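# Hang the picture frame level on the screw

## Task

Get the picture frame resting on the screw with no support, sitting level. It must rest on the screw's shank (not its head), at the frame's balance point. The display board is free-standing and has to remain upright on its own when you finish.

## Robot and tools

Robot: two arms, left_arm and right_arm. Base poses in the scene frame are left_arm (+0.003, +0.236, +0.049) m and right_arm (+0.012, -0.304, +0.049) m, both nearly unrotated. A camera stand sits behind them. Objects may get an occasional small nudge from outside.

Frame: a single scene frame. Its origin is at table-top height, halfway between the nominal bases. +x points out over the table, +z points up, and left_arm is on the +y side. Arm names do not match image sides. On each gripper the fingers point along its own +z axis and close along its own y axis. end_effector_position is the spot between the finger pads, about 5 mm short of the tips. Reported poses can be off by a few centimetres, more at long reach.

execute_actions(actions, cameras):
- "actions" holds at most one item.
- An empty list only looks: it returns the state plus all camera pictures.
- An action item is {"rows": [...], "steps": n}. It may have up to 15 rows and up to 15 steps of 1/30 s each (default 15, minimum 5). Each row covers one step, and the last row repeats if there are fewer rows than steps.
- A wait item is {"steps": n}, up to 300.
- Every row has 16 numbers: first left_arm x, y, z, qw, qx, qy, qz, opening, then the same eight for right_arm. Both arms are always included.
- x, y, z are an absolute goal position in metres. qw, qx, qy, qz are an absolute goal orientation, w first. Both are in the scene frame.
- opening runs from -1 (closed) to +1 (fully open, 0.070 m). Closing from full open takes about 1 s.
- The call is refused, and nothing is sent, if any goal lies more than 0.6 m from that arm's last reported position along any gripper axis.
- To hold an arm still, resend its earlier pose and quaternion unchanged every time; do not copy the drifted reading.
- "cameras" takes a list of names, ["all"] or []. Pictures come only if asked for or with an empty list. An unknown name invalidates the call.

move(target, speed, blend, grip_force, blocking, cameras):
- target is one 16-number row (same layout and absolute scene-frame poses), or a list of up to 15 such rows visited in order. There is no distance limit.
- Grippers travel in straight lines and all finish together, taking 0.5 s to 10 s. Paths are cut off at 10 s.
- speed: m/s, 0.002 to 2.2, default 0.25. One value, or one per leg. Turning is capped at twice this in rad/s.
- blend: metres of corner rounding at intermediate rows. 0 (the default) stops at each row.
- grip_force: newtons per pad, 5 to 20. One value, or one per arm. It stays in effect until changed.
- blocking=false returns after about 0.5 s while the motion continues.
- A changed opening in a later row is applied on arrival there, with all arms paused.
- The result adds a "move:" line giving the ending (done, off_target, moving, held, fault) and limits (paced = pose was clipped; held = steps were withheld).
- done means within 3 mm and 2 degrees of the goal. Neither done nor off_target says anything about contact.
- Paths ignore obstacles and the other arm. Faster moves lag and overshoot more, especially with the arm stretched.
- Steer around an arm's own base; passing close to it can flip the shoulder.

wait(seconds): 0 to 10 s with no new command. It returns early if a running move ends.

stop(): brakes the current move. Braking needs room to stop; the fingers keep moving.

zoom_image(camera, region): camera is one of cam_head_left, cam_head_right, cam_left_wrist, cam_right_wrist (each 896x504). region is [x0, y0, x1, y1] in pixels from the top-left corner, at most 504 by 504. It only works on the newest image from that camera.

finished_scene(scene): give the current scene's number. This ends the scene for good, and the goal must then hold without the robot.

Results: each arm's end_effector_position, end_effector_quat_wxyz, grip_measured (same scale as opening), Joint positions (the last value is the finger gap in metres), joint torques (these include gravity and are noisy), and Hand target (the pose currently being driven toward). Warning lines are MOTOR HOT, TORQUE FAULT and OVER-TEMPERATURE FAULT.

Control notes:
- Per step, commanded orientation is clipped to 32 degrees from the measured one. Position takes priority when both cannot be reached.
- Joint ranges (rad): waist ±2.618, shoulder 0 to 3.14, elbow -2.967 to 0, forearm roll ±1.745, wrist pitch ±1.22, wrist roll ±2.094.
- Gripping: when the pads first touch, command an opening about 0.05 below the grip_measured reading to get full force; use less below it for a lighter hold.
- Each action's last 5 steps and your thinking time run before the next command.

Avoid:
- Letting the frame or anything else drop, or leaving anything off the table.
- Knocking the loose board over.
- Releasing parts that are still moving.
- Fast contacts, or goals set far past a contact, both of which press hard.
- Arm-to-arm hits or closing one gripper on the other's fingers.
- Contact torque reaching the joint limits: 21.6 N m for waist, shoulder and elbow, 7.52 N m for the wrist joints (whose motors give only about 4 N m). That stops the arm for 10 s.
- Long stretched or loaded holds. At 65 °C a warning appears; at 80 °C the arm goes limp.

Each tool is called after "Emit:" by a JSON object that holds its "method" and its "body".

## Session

Emit:
{"method": "execute_actions", "body": {"actions": []}}

Scene clock: 0.00 s of 4500.00 s.
left_arm: end_effector_position=(+0.4202, +0.3387, +0.3327) grip_measured=+0.98 end_effector_quat_wxyz=(+0.569, -0.093, +0.773, -0.263) | right_arm: end_effector_position=(+0.0592, +0.1070, +0.2848) grip_measured=+0.98 end_effector_quat_wxyz=(-0.315, +0.854, -0.247, -0.332)
Joint positions: left_arm=[0.682 1.54 -1.063 -1.578 0.957 1.346 0.069] | right_arm=[1.098 1.584 -1.251 0.984 0.989 -1.935 0.069]
Joint torques (N m): no reading
Motor temperatures (°C): left_arm=[30 31 32 32 35 29] | right_arm=[29 30 33 34 38 31]
Hand target: left_arm +0.4202, +0.3387, +0.3327; +0.569, -0.093, +0.773, -0.263 | right_arm +0.0592, +0.1070, +0.2848; -0.315, +0.854, -0.247, -0.332
camera_calibration:
cam_left_wrist: T_world_to_cam=[[-0.138711, -0.855812, 0.498343, 0.185923], [-0.79869, -0.200849, -0.567233, 0.592911], [0.585536, -0.476703, -0.655668, 0.255234], [0, 0, 0, 1]] pos_world=[0.349893, 0.399872, 0.411014]
cam_right_wrist: T_world_to_cam=[[0.659904, 0.664249, 0.35114, -0.209496], [0.748492, -0.621906, -0.230199, 0.0814699], [0.0654668, 0.414735, -0.907584, 0.328533], [0, 0, 0, 1]] pos_world=[0.0557595, 0.0535699, 0.390488]

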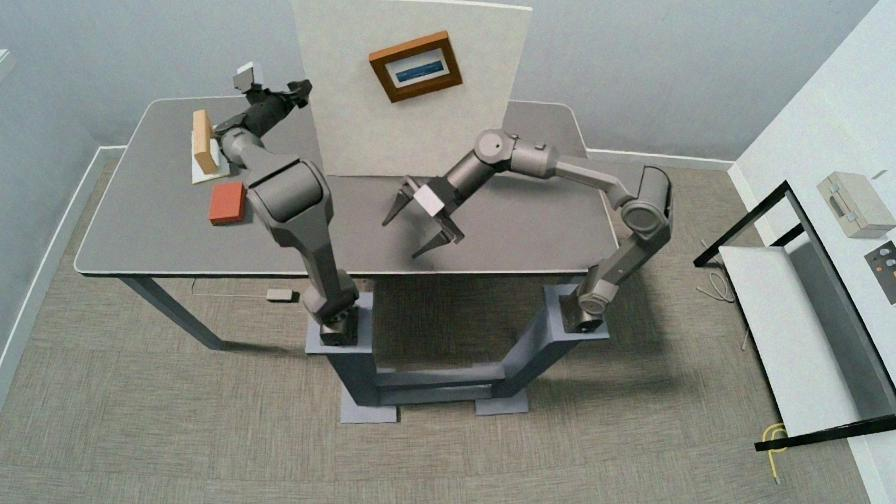

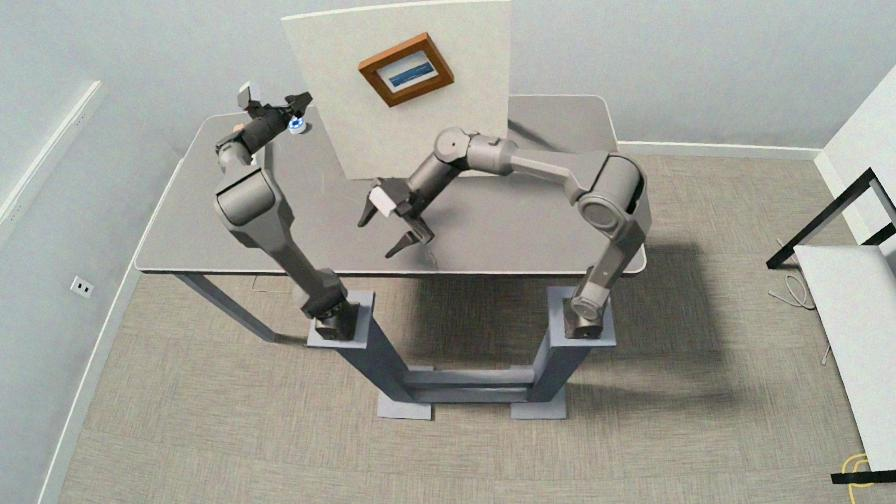

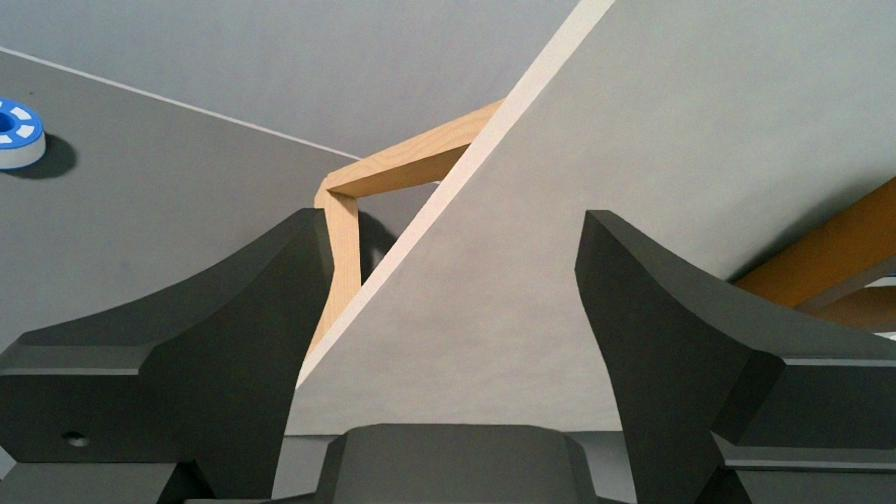

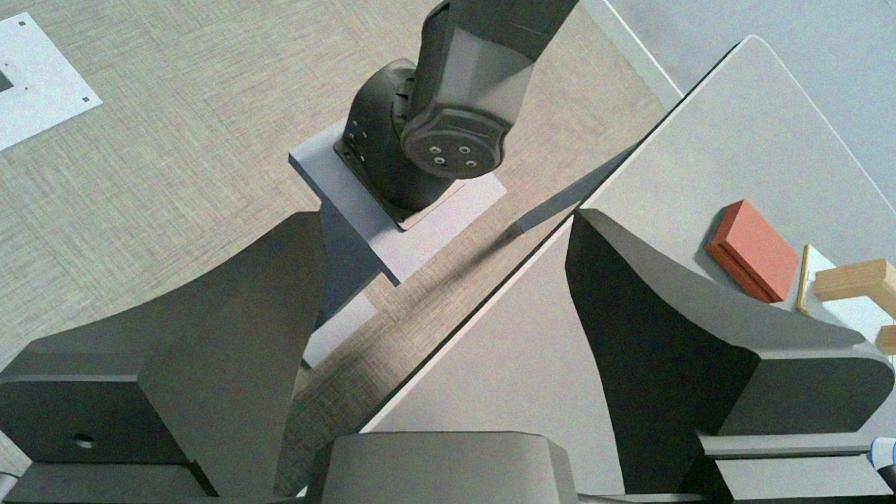

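Emit:
{"method": "move", "body": {"target": [[0.33,0.28,0.38,0.5,-0.5,0.5,-0.5,1.0,0.352,-0.068,0.285,-0.036,0.7493,-0.5237,-0.404,1.0],[0.36,0.11,0.40,0.5,-0.5,0.5,-0.5,1.0,0.4135,-0.404,0.285,-0.4573,0.378,-0.8046,0.0176,1.0]], "speed": 0.3, "blend": 0.05, "cameras": ["all"]}}

Scene clock: 7.77 s of 4500.00 s.
left_arm: end_effector_position=(+0.3601, +0.1095, +0.4000) grip_measured=+0.98 end_effector_quat_wxyz=(+0.500, -0.500, +0.500, -0.500) | right_arm: end_effector_position=(+0.4135, -0.4044, +0.2847) grip_measured=+0.98 end_effector_quat_wxyz=(+0.457, -0.378, +0.805, -0.018)
Joint positions: left_arm=[-0.749 1.217 -0.843 -1.278 -0.796 -0.407 0.069] | right_arm=[-0.603 1.583 -1.249 0.987 0.988 -1.937 0.069]
Joint torques (N m): left_arm=[0.21 -3.94 -2.88 0.6 -0.53 0.02] | right_arm=[0.72 -6.68 -4.32 0.63 0.04 0.28]
Hand target: left_arm +0.3600, +0.1100, +0.4000; +0.500, -0.500, +0.500, -0.500 | right_arm +0.4135, -0.4040, +0.2850; +0.457, -0.378, +0.805, -0.018
Off the commanded pose: left_arm 0.000 m, 0 deg | right_arm 0.001 m, 0 deg.
Kept back: nothing.
move: done; limits=paced
camera_calibration:
cam_left_wrist: T_world_to_cam=[[0.0233781, -0.0111911, 0.999664, -0.403431], [-0.560579, -0.828092, 0.0038393, 0.291611], [0.827771, -0.56048, -0.0256328, -0.104773], [0, 0, 0, 1]] pos_world=[0.25963, 0.178243, 0.399491]
cam_right_wrist: T_world_to_cam=[[0.572292, -0.740845, 0.351611, -0.635686], [-0.713795, -0.661107, -0.231159, 0.0872578], [0.403705, -0.118688, -0.907158, 0.161609], [0, 0, 0, 1]] pos_world=[0.36084, -0.394077, 0.390289]

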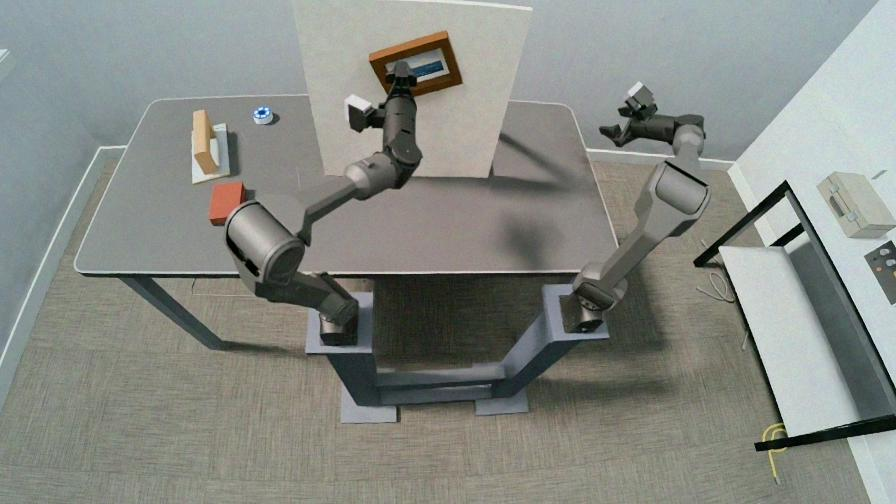

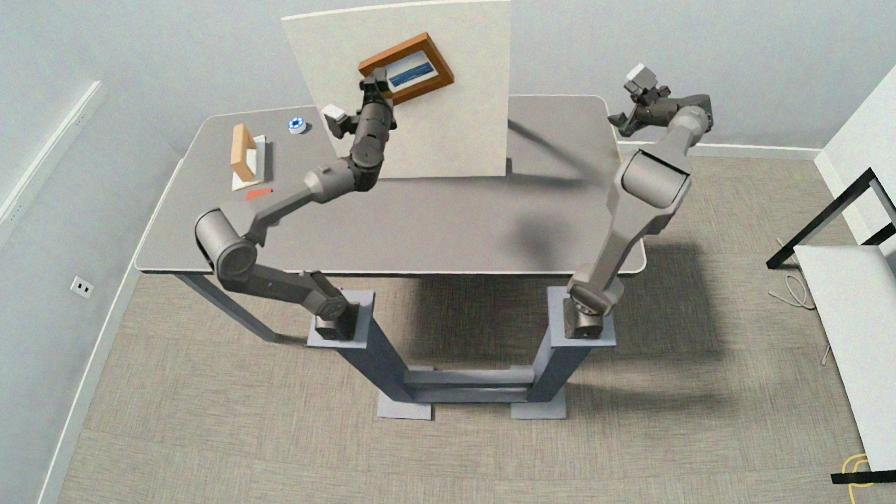

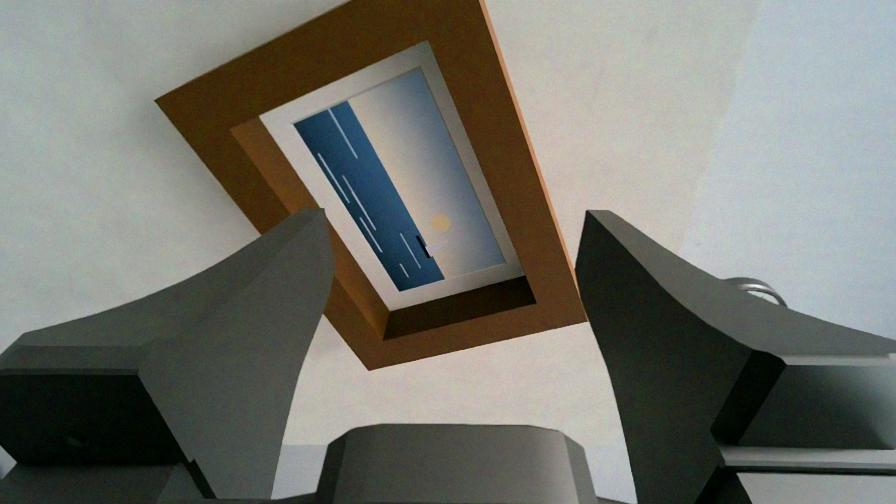

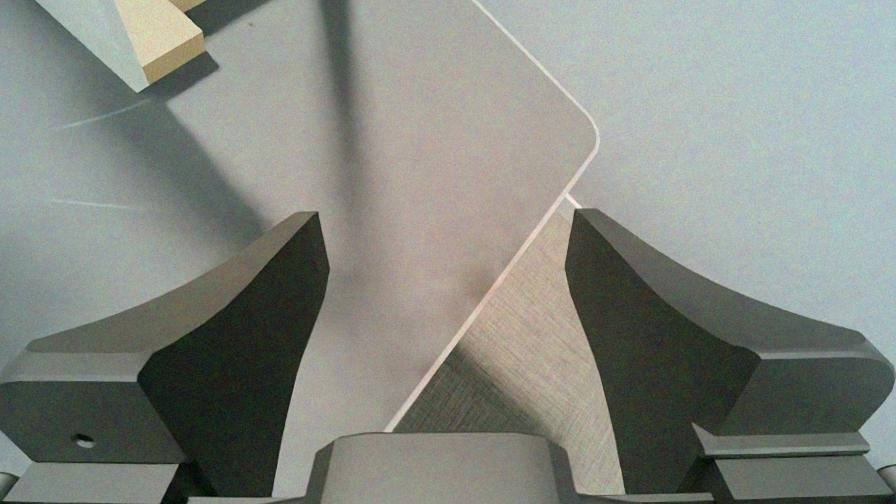

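Emit:
{"method": "zoom_image", "body": {"camera": "cam_left_wrist", "region": [560, 180, 860, 340]}}

Emit:
{"method": "zoom_image", "body": {"camera": "cam_head_left", "region": [350, 15, 470, 105]}}

Emit:
{"method": "zoom_image", "body": {"camera": "cam_head_right", "region": [345, 20, 465, 110]}}

Scaled by 1.680 from the camera's 896x504 image, which has a finer 1280x720 frame.

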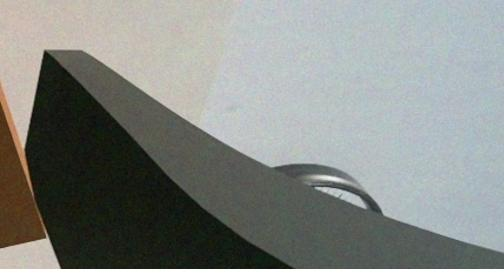

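Scaled by 4.200 from the camera's 896x504 image, which has a finer 1280x720 frame.

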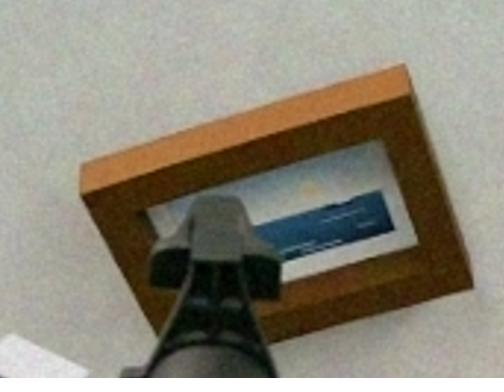

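Scaled by 4.200 from the camera's 896x504 image, which has a finer 1280x720 frame.

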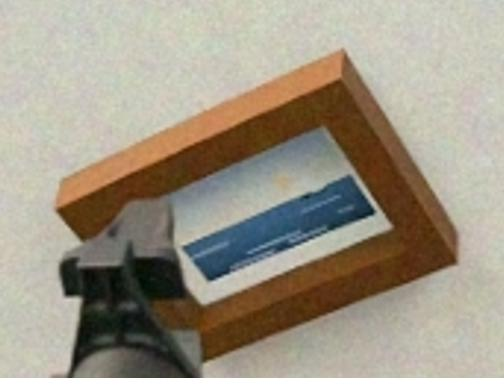

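Emit:
{"method": "move", "body": {"target": [0.392,0.1005,0.418,0.403,-0.581,0.403,-0.581,-0.06,0.4135,-0.4044,0.2847,0.457,-0.378,0.805,-0.018,1.0], "speed": 0.15, "grip_force": 14, "cameras": ["cam_head_left","cam_head_right","cam_left_wrist"]}}

Emit:
{"method": "zoom_image", "body": {"camera": "cam_head_left", "region": [350, 15, 470, 105]}}

Emit:
{"method": "zoom_image", "body": {"camera": "cam_head_right", "region": [345, 20, 465, 110]}}

Scene clock: 12.10 s of 4500.00 s.
left_arm: end_effector_position=(+0.3921, +0.1003, +0.4182) grip_measured=-0.06 end_effector_quat_wxyz=(-0.403, +0.581, -0.403, +0.581) | right_arm: end_effector_position=(+0.4134, -0.4045, +0.2845) grip_measured=+0.98 end_effector_quat_wxyz=(+0.457, -0.378, +0.805, -0.018)
Joint positions: left_arm=[-0.679 1.316 -0.996 -1.294 -0.716 -0.718 0.033] | right_arm=[-0.603 1.583 -1.249 0.986 0.988 -1.936 0.069]
Joint torques (N m): left_arm=[0.06 -3.92 -3.05 0.54 -0.53 0.04] | right_arm=[-0.51 -4.79 -4.55 0.64 -0.2 -0.01]
Hand target: left_arm +0.3920, +0.1005, +0.4180; -0.403, +0.581, -0.403, +0.581 | right_arm +0.4135, -0.4044, +0.2847; +0.457, -0.378, +0.805, -0.018
Off the commanded pose: left_arm 0.000 m, 0 deg | right_arm 0.000 m, 0 deg.
Kept back: nothing.
grip_force (N): 14, 14
move: done
camera_calibration:
cam_left_wrist: T_world_to_cam=[[0.0228806, 0.34042, 0.939995, -0.432723], [-0.560423, -0.774253, 0.294038, 0.175004], [0.827891, -0.533522, 0.173064, -0.221711], [0, 0, 0, 1]] pos_world=[0.29153, 0.164517, 0.39367]
Images, in order (width x height): cam_head_left 896x504, cam_head_right 896x504, cam_left_wrist 896x504.

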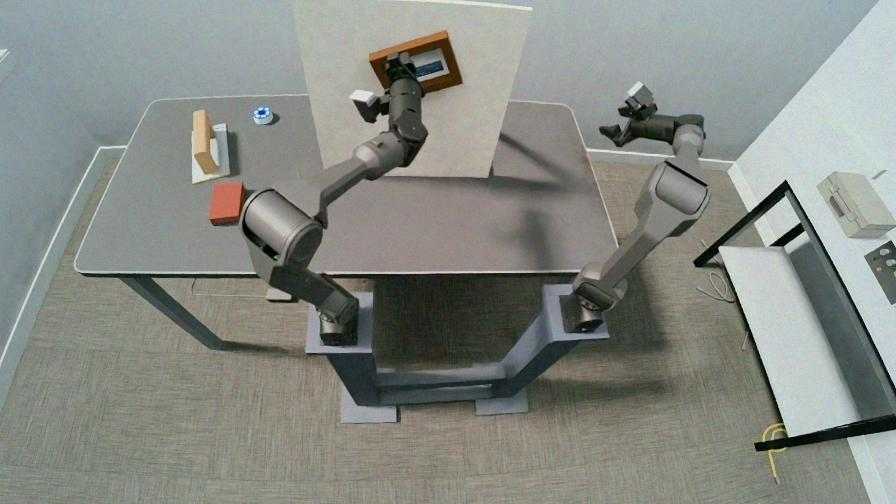

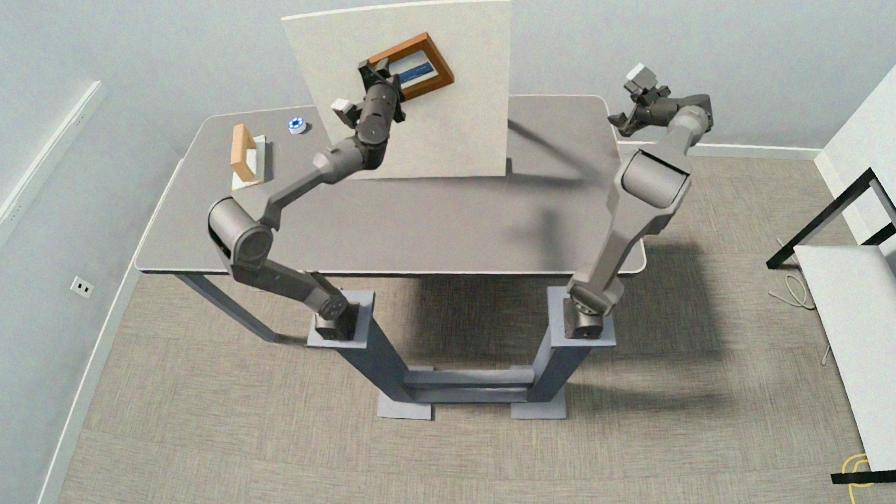

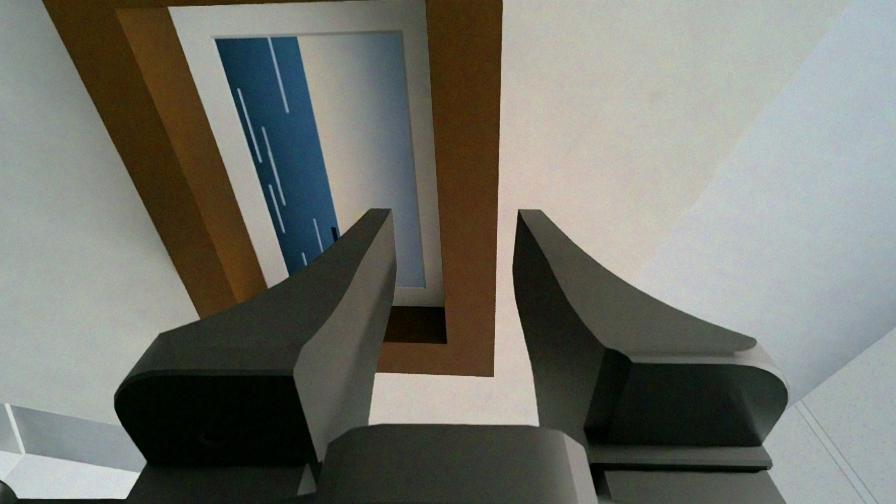

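Scaled by 4.200 from the camera's 896x504 image, which has a finer 1280x720 frame.

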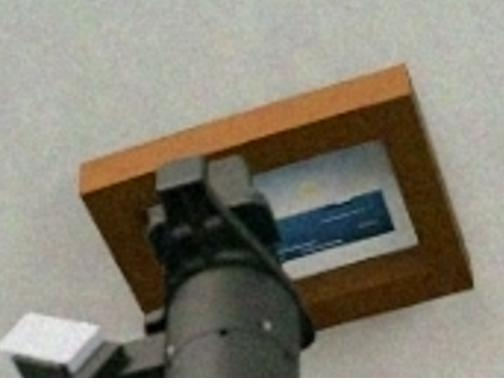

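Scaled by 4.200 from the camera's 896x504 image, which has a finer 1280x720 frame.

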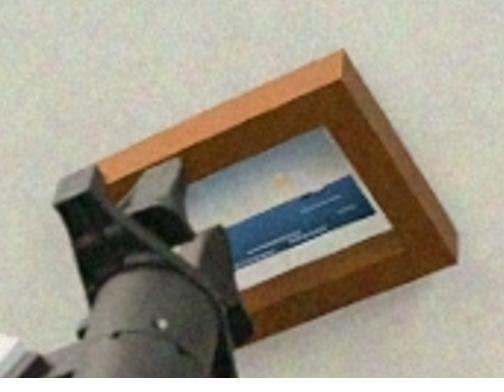

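Emit:
{"method": "move", "body": {"target": [0.395,0.083,0.4303,0.3928,-0.5879,0.3928,-0.5879,-0.06,0.4135,-0.4044,0.2847,0.457,-0.378,0.805,-0.018,1.0], "speed": 0.1, "cameras": ["cam_head_left","cam_head_right","cam_left_wrist"]}}

Emit:
{"method": "zoom_image", "body": {"camera": "cam_head_left", "region": [350, 15, 470, 105]}}

Emit:
{"method": "zoom_image", "body": {"camera": "cam_head_right", "region": [345, 20, 465, 110]}}

Scene clock: 17.33 s of 4500.00 s.
left_arm: end_effector_position=(+0.3949, +0.0828, +0.4308) grip_measured=-0.06 end_effector_quat_wxyz=(-0.393, +0.588, -0.393, +0.588) | right_arm: end_effector_position=(+0.4134, -0.4045, +0.2845) grip_measured=+0.98 end_effector_quat_wxyz=(+0.457, -0.378, +0.805, -0.018)
Joint positions: left_arm=[-0.73 1.359 -1.084 -1.366 -0.754 -0.67 0.033] | right_arm=[-0.603 1.583 -1.249 0.986 0.988 -1.936 0.069]
Joint torques (N m): left_arm=[0.25 -4.33 -2.39 0.73 -0.54 -0.09] | right_arm=[-0.47 -4.81 -4.54 0.66 -0.2 -0.08]
Hand target: left_arm +0.3950, +0.0830, +0.4303; -0.393, +0.588, -0.393, +0.588 | right_arm +0.4135, -0.4044, +0.2847; +0.457, -0.378, +0.805, -0.018
Off the commanded pose: left_arm 0.001 m, 0 deg | right_arm 0.000 m, 0 deg.
Kept back: nothing.
grip_force (N): 14, 14
move: done
camera_calibration:
cam_left_wrist: T_world_to_cam=[[0.0228571, 0.372779, 0.927639, -0.435964], [-0.560722, -0.763417, 0.320601, 0.147122], [0.827688, -0.527476, 0.191576, -0.244017], [0, 0, 0, 1]] pos_world=[0.29443, 0.14612, 0.403997]
Images, in order (width x height): cam_head_left 896x504, cam_head_right 896x504, cam_left_wrist 896x504.

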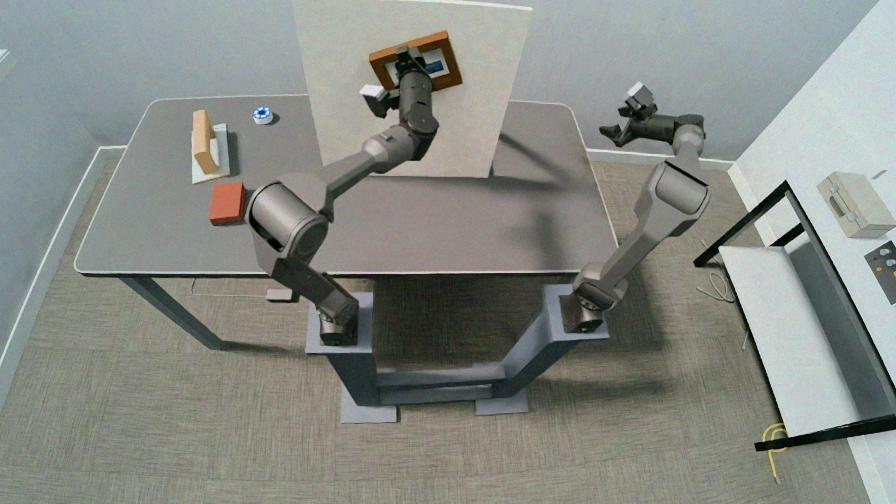

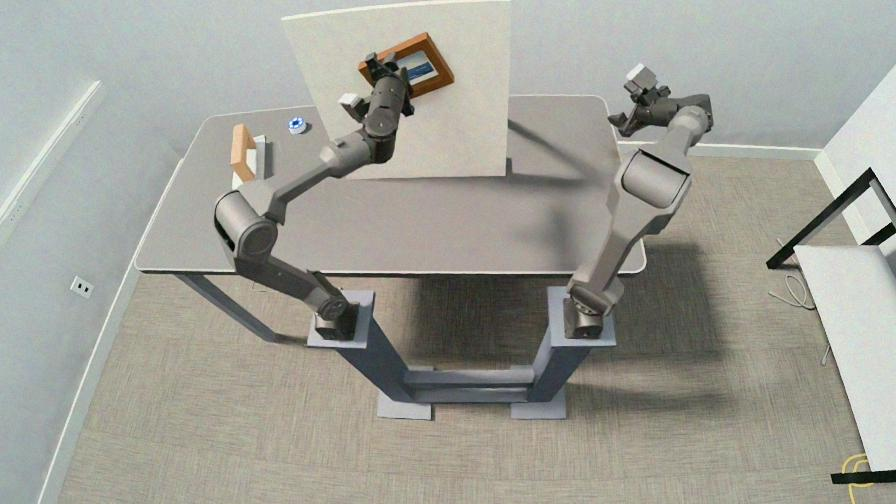

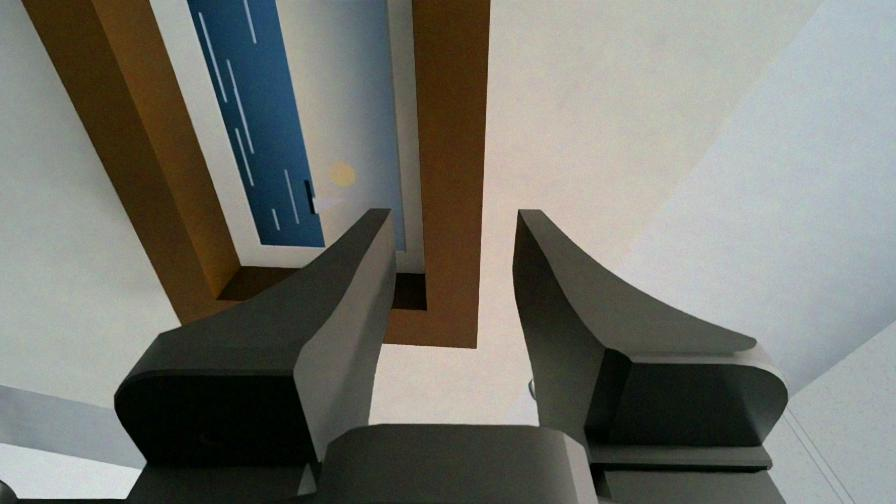

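Scaled by 4.200 from the camera's 896x504 image, which has a finer 1280x720 frame.

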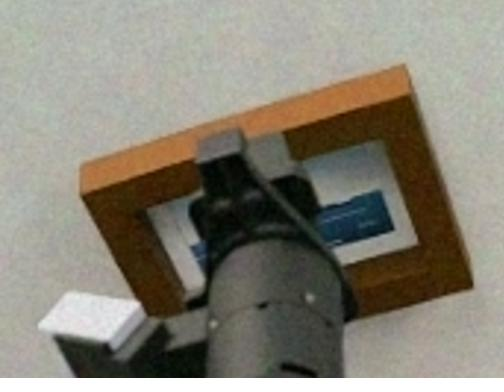

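Scaled by 4.200 from the camera's 896x504 image, which has a finer 1280x720 frame.

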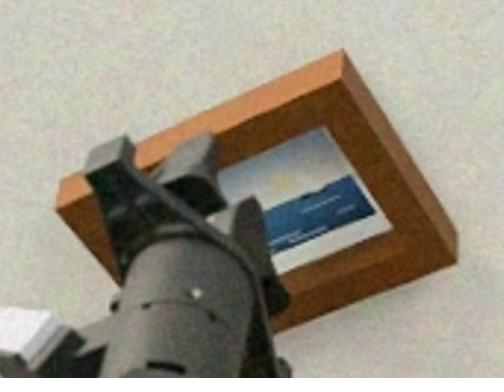

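Emit:
{"method": "move", "body": {"target": [0.424,0.083,0.4303,0.3928,-0.5879,0.3928,-0.5879,-0.06,0.4135,-0.4044,0.2847,0.457,-0.378,0.805,-0.018,1.0], "speed": 0.06, "cameras": ["cam_head_left","cam_head_right","cam_left_wrist"]}}

Emit:
{"method": "zoom_image", "body": {"camera": "cam_head_left", "region": [350, 15, 470, 105]}}

Emit:
{"method": "zoom_image", "body": {"camera": "cam_head_right", "region": [345, 20, 465, 110]}}

Emit:
{"method": "zoom_image", "body": {"camera": "cam_left_wrist", "region": [340, 150, 580, 340]}}

Scene clock: 18.67 s of 4500.00 s.
left_arm: end_effector_position=(+0.4245, +0.0830, +0.4301) grip_measured=-0.06 end_effector_quat_wxyz=(-0.393, +0.588, -0.393, +0.588) | right_arm: end_effector_position=(+0.4134, -0.4045, +0.2845) grip_measured=+0.98 end_effector_quat_wxyz=(+0.457, -0.378, +0.805, -0.018)
Joint positions: left_arm=[-0.651 1.439 -1.159 -1.328 -0.68 -0.701 0.033] | right_arm=[-0.603 1.583 -1.249 0.986 0.988 -1.936 0.069]
Joint torques (N m): left_arm=[-0.88 -5.55 -2.93 0.54 -0.68 -0.03] | right_arm=[-0.5 -4.8 -4.53 0.67 -0.2 -0.09]
Hand target: left_arm +0.4240, +0.0830, +0.4303; -0.393, +0.588, -0.393, +0.588 | right_arm +0.4135, -0.4044, +0.2847; +0.457, -0.378, +0.805, -0.018
Off the commanded pose: left_arm 0.000 m, 0 deg | right_arm 0.000 m, 0 deg.
Kept back: nothing.
grip_force (N): 14, 14
move: done
camera_calibration:
cam_left_wrist: T_world_to_cam=[[0.0235771, 0.371826, 0.928003, -0.436488], [-0.559888, -0.764119, 0.320386, 0.163896], [0.828233, -0.527131, 0.190165, -0.267891], [0, 0, 0, 1]] pos_world=[0.32393, 0.14632, 0.403496]
Images, in order (width x height): cam_head_left 896x504, cam_head_right 896x504, cam_left_wrist 896x504.

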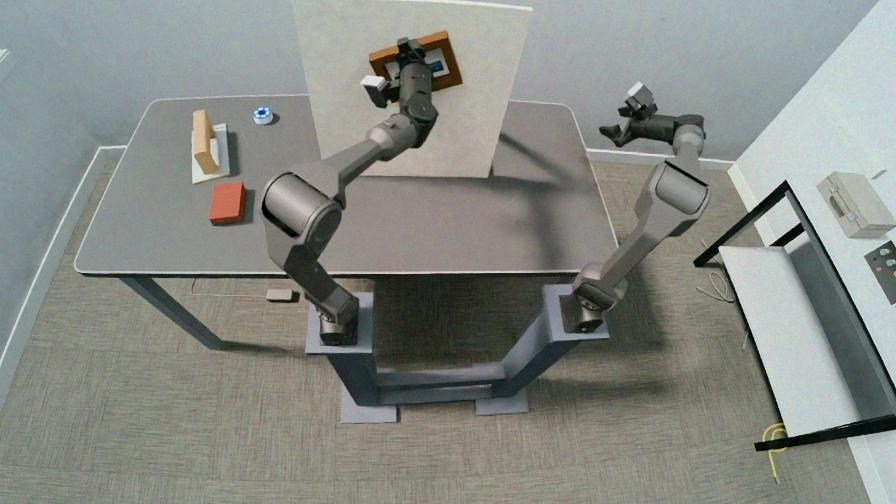

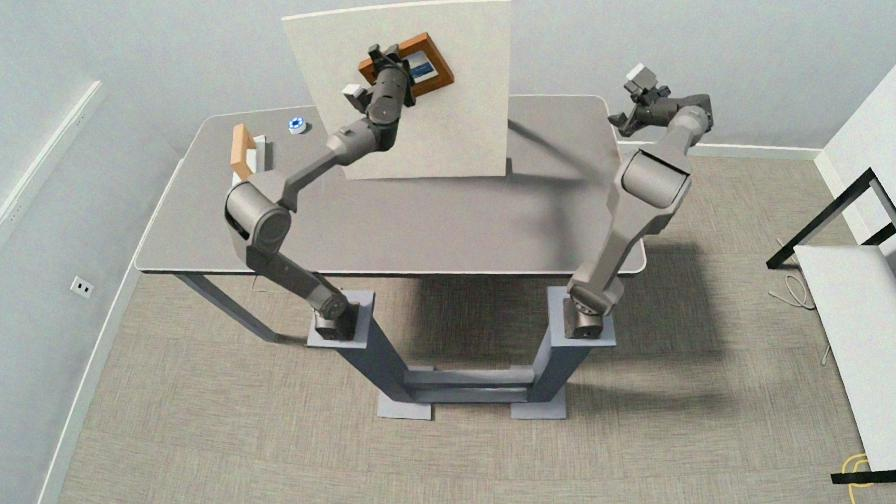

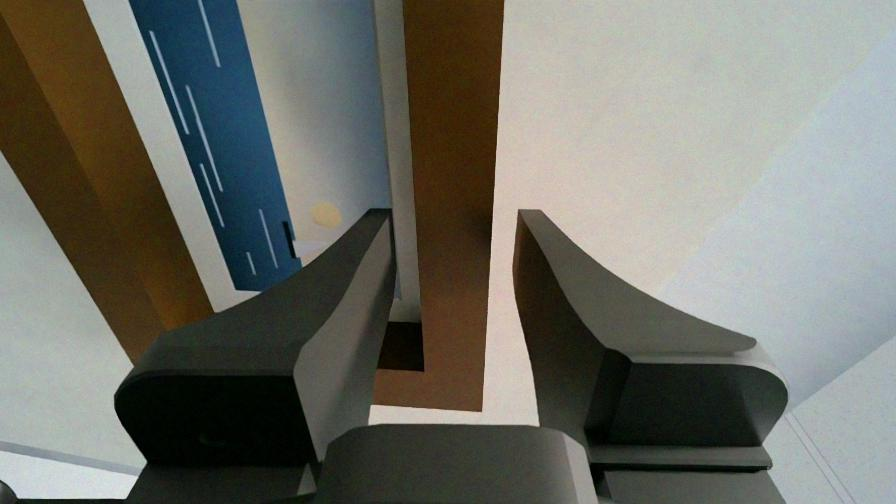

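Scaled by 4.200 from the camera's 896x504 image, which has a finer 1280x720 frame.

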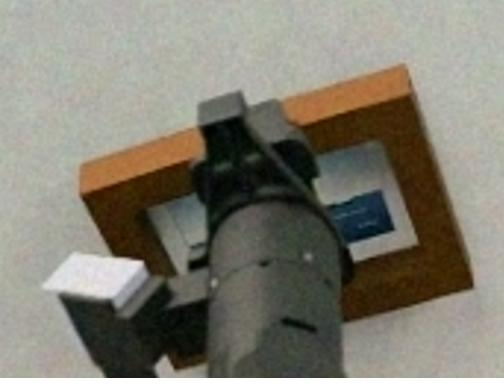

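Scaled by 4.200 from the camera's 896x504 image, which has a finer 1280x720 frame.

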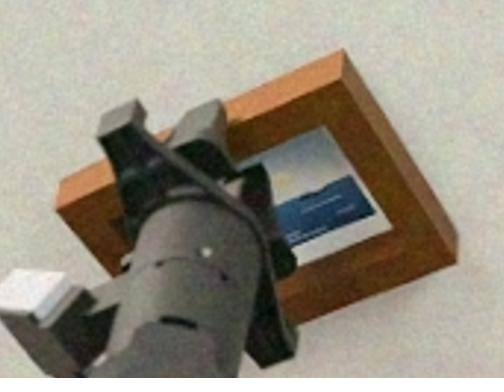

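Scaled by 2.100 from the camera's 896x504 image, which has a finer 1280x720 frame.

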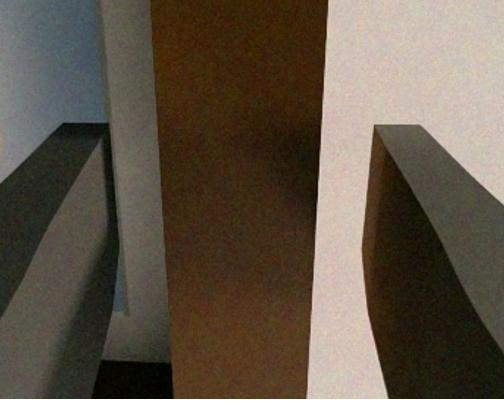

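Emit:
{"method": "move", "body": {"target": [0.431,0.083,0.4303,0.3928,-0.5879,0.3928,-0.5879,-0.06,0.4135,-0.4044,0.2847,0.457,-0.378,0.805,-0.018,1.0], "speed": 0.04, "cameras": ["cam_head_left","cam_left_wrist"]}}

Emit:
{"method": "zoom_image", "body": {"camera": "cam_left_wrist", "region": [340, 150, 580, 340]}}

Emit:
{"method": "zoom_image", "body": {"camera": "cam_head_left", "region": [380, 20, 440, 65]}}

Scene clock: 22.70 s of 4500.00 s.
left_arm: end_effector_position=(+0.4308, +0.0829, +0.4303) grip_measured=-0.06 end_effector_quat_wxyz=(-0.393, +0.588, -0.393, +0.588) | right_arm: end_effector_position=(+0.4134, -0.4045, +0.2845) grip_measured=+0.98 end_effector_quat_wxyz=(+0.457, -0.378, +0.805, -0.018)
Joint positions: left_arm=[-0.636 1.456 -1.177 -1.32 -0.665 -0.706 0.033] | right_arm=[-0.603 1.583 -1.249 0.986 0.988 -1.936 0.069]
Joint torques (N m): left_arm=[0.33 -4.69 -3.64 0.69 -0.42 -0.14] | right_arm=[-0.5 -4.79 -4.54 0.69 -0.2 -0.08]
Hand target: left_arm +0.4310, +0.0830, +0.4303; -0.393, +0.588, -0.393, +0.588 | right_arm +0.4135, -0.4044, +0.2847; +0.457, -0.378, +0.805, -0.018
Off the commanded pose: left_arm 0.000 m, 0 deg | right_arm 0.000 m, 0 deg.
Kept back: nothing.
grip_force (N): 14, 14
move: done
camera_calibration:
cam_left_wrist: T_world_to_cam=[[0.0233544, 0.371515, 0.928133, -0.436719], [-0.560448, -0.763918, 0.319885, 0.167641], [0.82786, -0.527641, 0.190374, -0.273086], [0, 0, 0, 1]] pos_world=[0.33023, 0.14622, 0.403696]
Images, in order (width x height): cam_head_left 896x504, cam_left_wrist 896x504.

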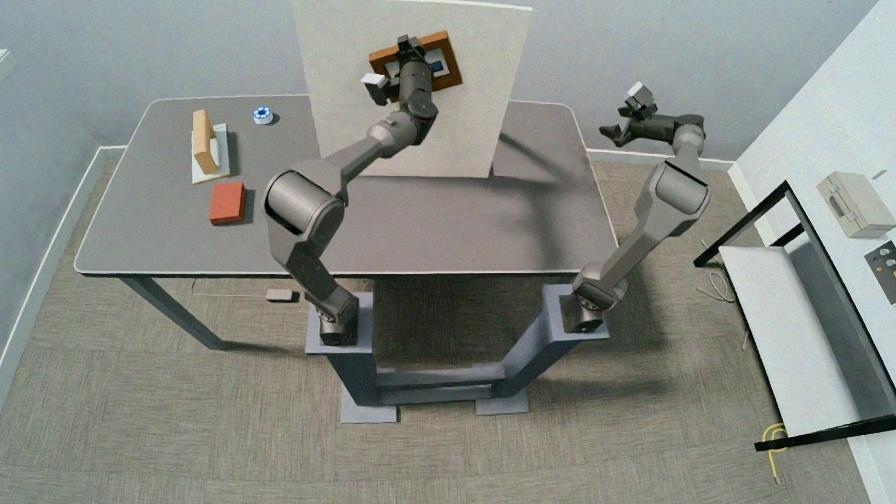

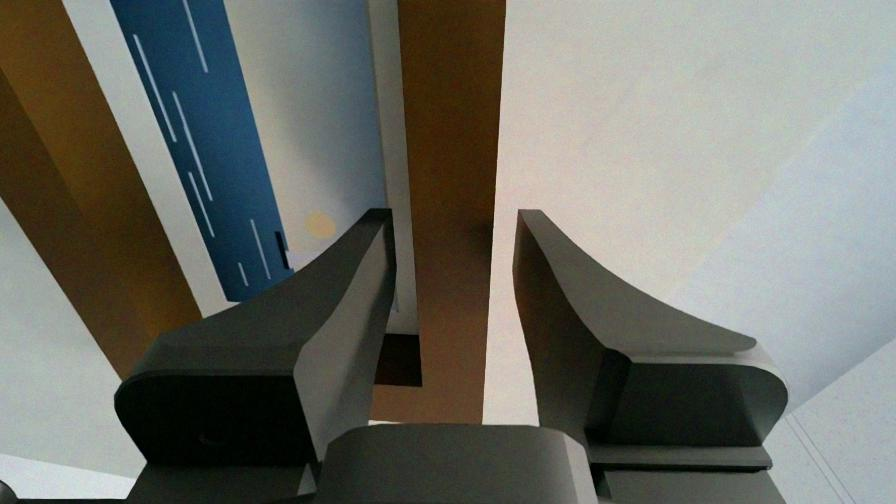

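Scaled by 2.100 from the camera's 896x504 image, which has a finer 1280x720 frame.

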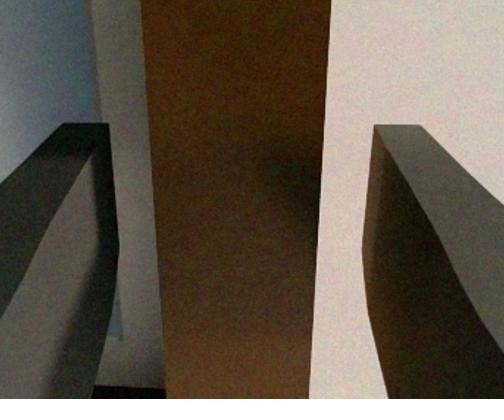

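Scaled by 8.400 from the camera's 896x504 image, which has a finer 1280x720 frame.

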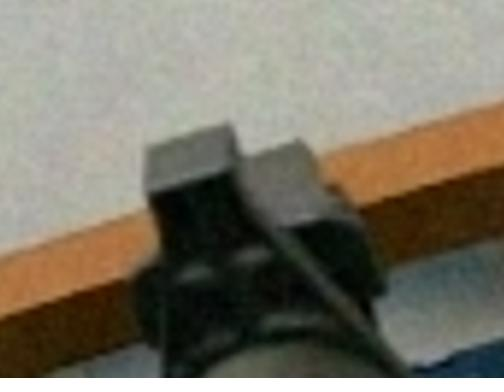

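Emit:
{"method": "move", "body": {"target": [[0.428,0.083,0.4303,0.3928,-0.5879,0.3928,-0.5879,-0.06,0.4135,-0.4044,0.2847,0.457,-0.378,0.805,-0.018,1.0],[0.428,0.083,0.4303,0.3928,-0.5879,0.3928,-0.5879,-0.35,0.4135,-0.4044,0.2847,0.457,-0.378,0.805,-0.018,1.0]], "speed": 0.05, "cameras": ["cam_left_wrist"]}}

Emit:
{"method": "zoom_image", "body": {"camera": "cam_left_wrist", "region": [340, 150, 580, 340]}}

Scene clock: 24.93 s of 4500.00 s.
left_arm: end_effector_position=(+0.4281, +0.0830, +0.4302) grip_measured=-0.35 end_effector_quat_wxyz=(-0.393, +0.588, -0.393, +0.588) | right_arm: end_effector_position=(+0.4134, -0.4045, +0.2845) grip_measured=+0.98 end_effector_quat_wxyz=(+0.457, -0.378, +0.805, -0.018)
Joint positions: left_arm=[-0.642 1.449 -1.169 -1.323 -0.671 -0.705 0.023] | right_arm=[-0.603 1.583 -1.249 0.986 0.988 -1.936 0.069]
Joint torques (N m): left_arm=[-0.67 -6.59 -2.72 0.4 -0.59 0.09] | right_arm=[-0.46 -4.8 -4.54 0.71 -0.2 -0.09]
Hand target: left_arm +0.4280, +0.0830, +0.4303; -0.393, +0.588, -0.393, +0.588 | right_arm +0.4135, -0.4044, +0.2847; +0.457, -0.378, +0.805, -0.018
Off the commanded pose: left_arm 0.000 m, 0 deg | right_arm 0.000 m, 0 deg.
Kept back: nothing.
grip_force (N): 14, 14
move: done
camera_calibration:
cam_left_wrist: T_world_to_cam=[[0.0233948, 0.372694, 0.927659, -0.436503], [-0.560095, -0.763727, 0.320958, 0.165691], [0.828098, -0.527086, 0.190877, -0.271122], [0, 0, 0, 1]] pos_world=[0.32753, 0.14632, 0.403497]
Images, in order (width x height): cam_left_wrist 896x504.

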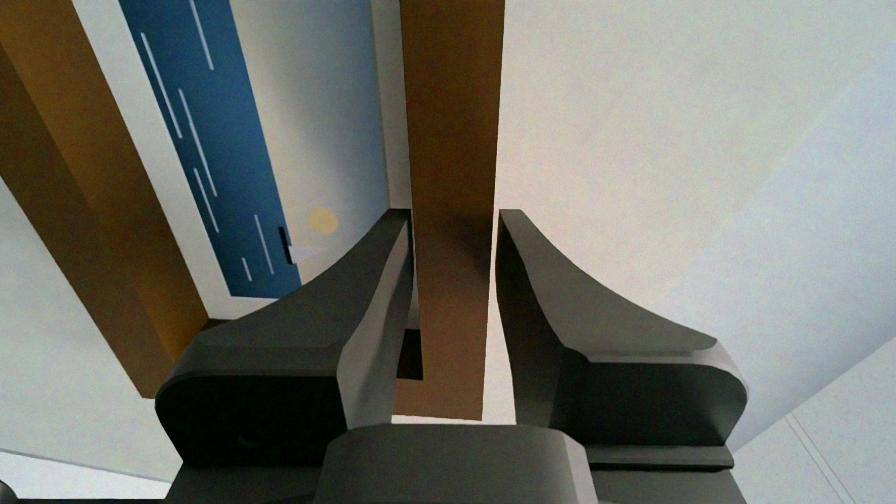

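Scaled by 2.100 from the camera's 896x504 image, which has a finer 1280x720 frame.

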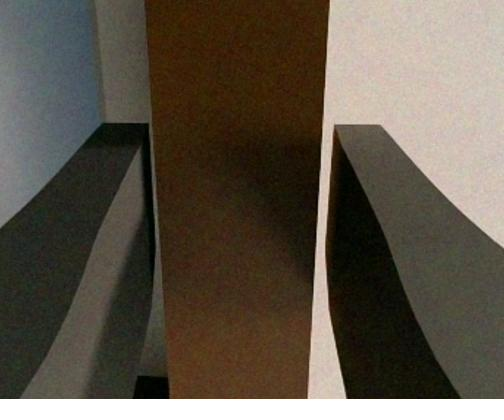

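Emit:
{"method": "move", "body": {"target": [[0.428,0.0827,0.4296,0.3928,-0.5879,0.3928,-0.5879,-0.35,0.4135,-0.4044,0.2847,0.457,-0.378,0.805,-0.018,1.0],[0.428,0.0827,0.4296,0.3928,-0.5879,0.3928,-0.5879,-0.45,0.4135,-0.4044,0.2847,0.457,-0.378,0.805,-0.018,1.0],[0.428,0.0827,0.4296,0.3928,-0.5879,0.3928,-0.5879,-0.56,0.4135,-0.4044,0.2847,0.457,-0.378,0.805,-0.018,1.0]], "speed": 0.05, "cameras": ["cam_left_wrist"]}}

Emit:
{"method": "zoom_image", "body": {"camera": "cam_left_wrist", "region": [340, 150, 580, 340]}}

Scene clock: 26.97 s of 4500.00 s.
left_arm: end_effector_position=(+0.4279, +0.0829, +0.4300) grip_measured=-0.44 end_effector_quat_wxyz=(-0.393, +0.588, -0.393, +0.588) | right_arm: end_effector_position=(+0.4134, -0.4045, +0.2845) grip_measured=+0.98 end_effector_quat_wxyz=(+0.457, -0.378, +0.805, -0.018)
Joint positions: left_arm=[-0.643 1.449 -1.168 -1.32 -0.673 -0.708 0.019] | right_arm=[-0.603 1.583 -1.249 0.986 0.988 -1.936 0.069]
Joint torques (N m): left_arm=[-0.43 -3.55 -2.63 0.13 0.07 -0.14] | right_arm=[-0.47 -4.78 -4.57 0.73 -0.19 -0.08]
Hand target: left_arm +0.4280, +0.0827, +0.4296; -0.393, +0.588, -0.393, +0.588 | right_arm +0.4135, -0.4044, +0.2847; +0.457, -0.378, +0.805, -0.018
Off the commanded pose: left_arm 0.000 m, 0 deg | right_arm 0.000 m, 0 deg.
Kept back: nothing.
grip_force (N): 14, 14
move: done
camera_calibration:
cam_left_wrist: T_world_to_cam=[[0.022465, 0.372124, 0.927911, -0.435896], [-0.560151, -0.764093, 0.319989, 0.166062], [0.828086, -0.526959, 0.19128, -0.271129], [0, 0, 0, 1]] pos_world=[0.32733, 0.14622, 0.403196]
Images, in order (width x height): cam_left_wrist 896x504.

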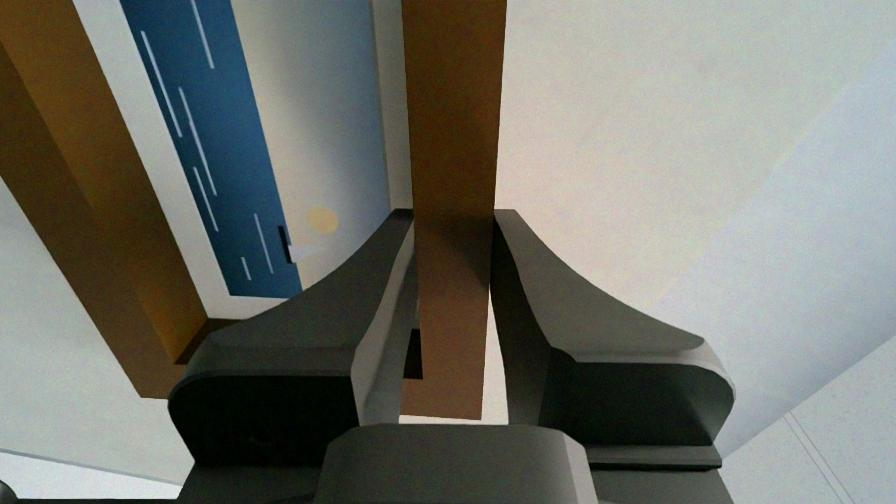

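Scaled by 2.100 from the camera's 896x504 image, which has a finer 1280x720 frame.

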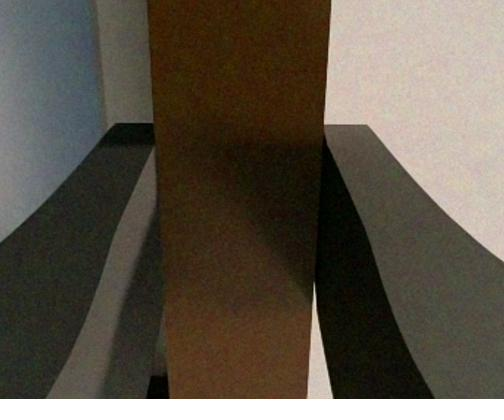

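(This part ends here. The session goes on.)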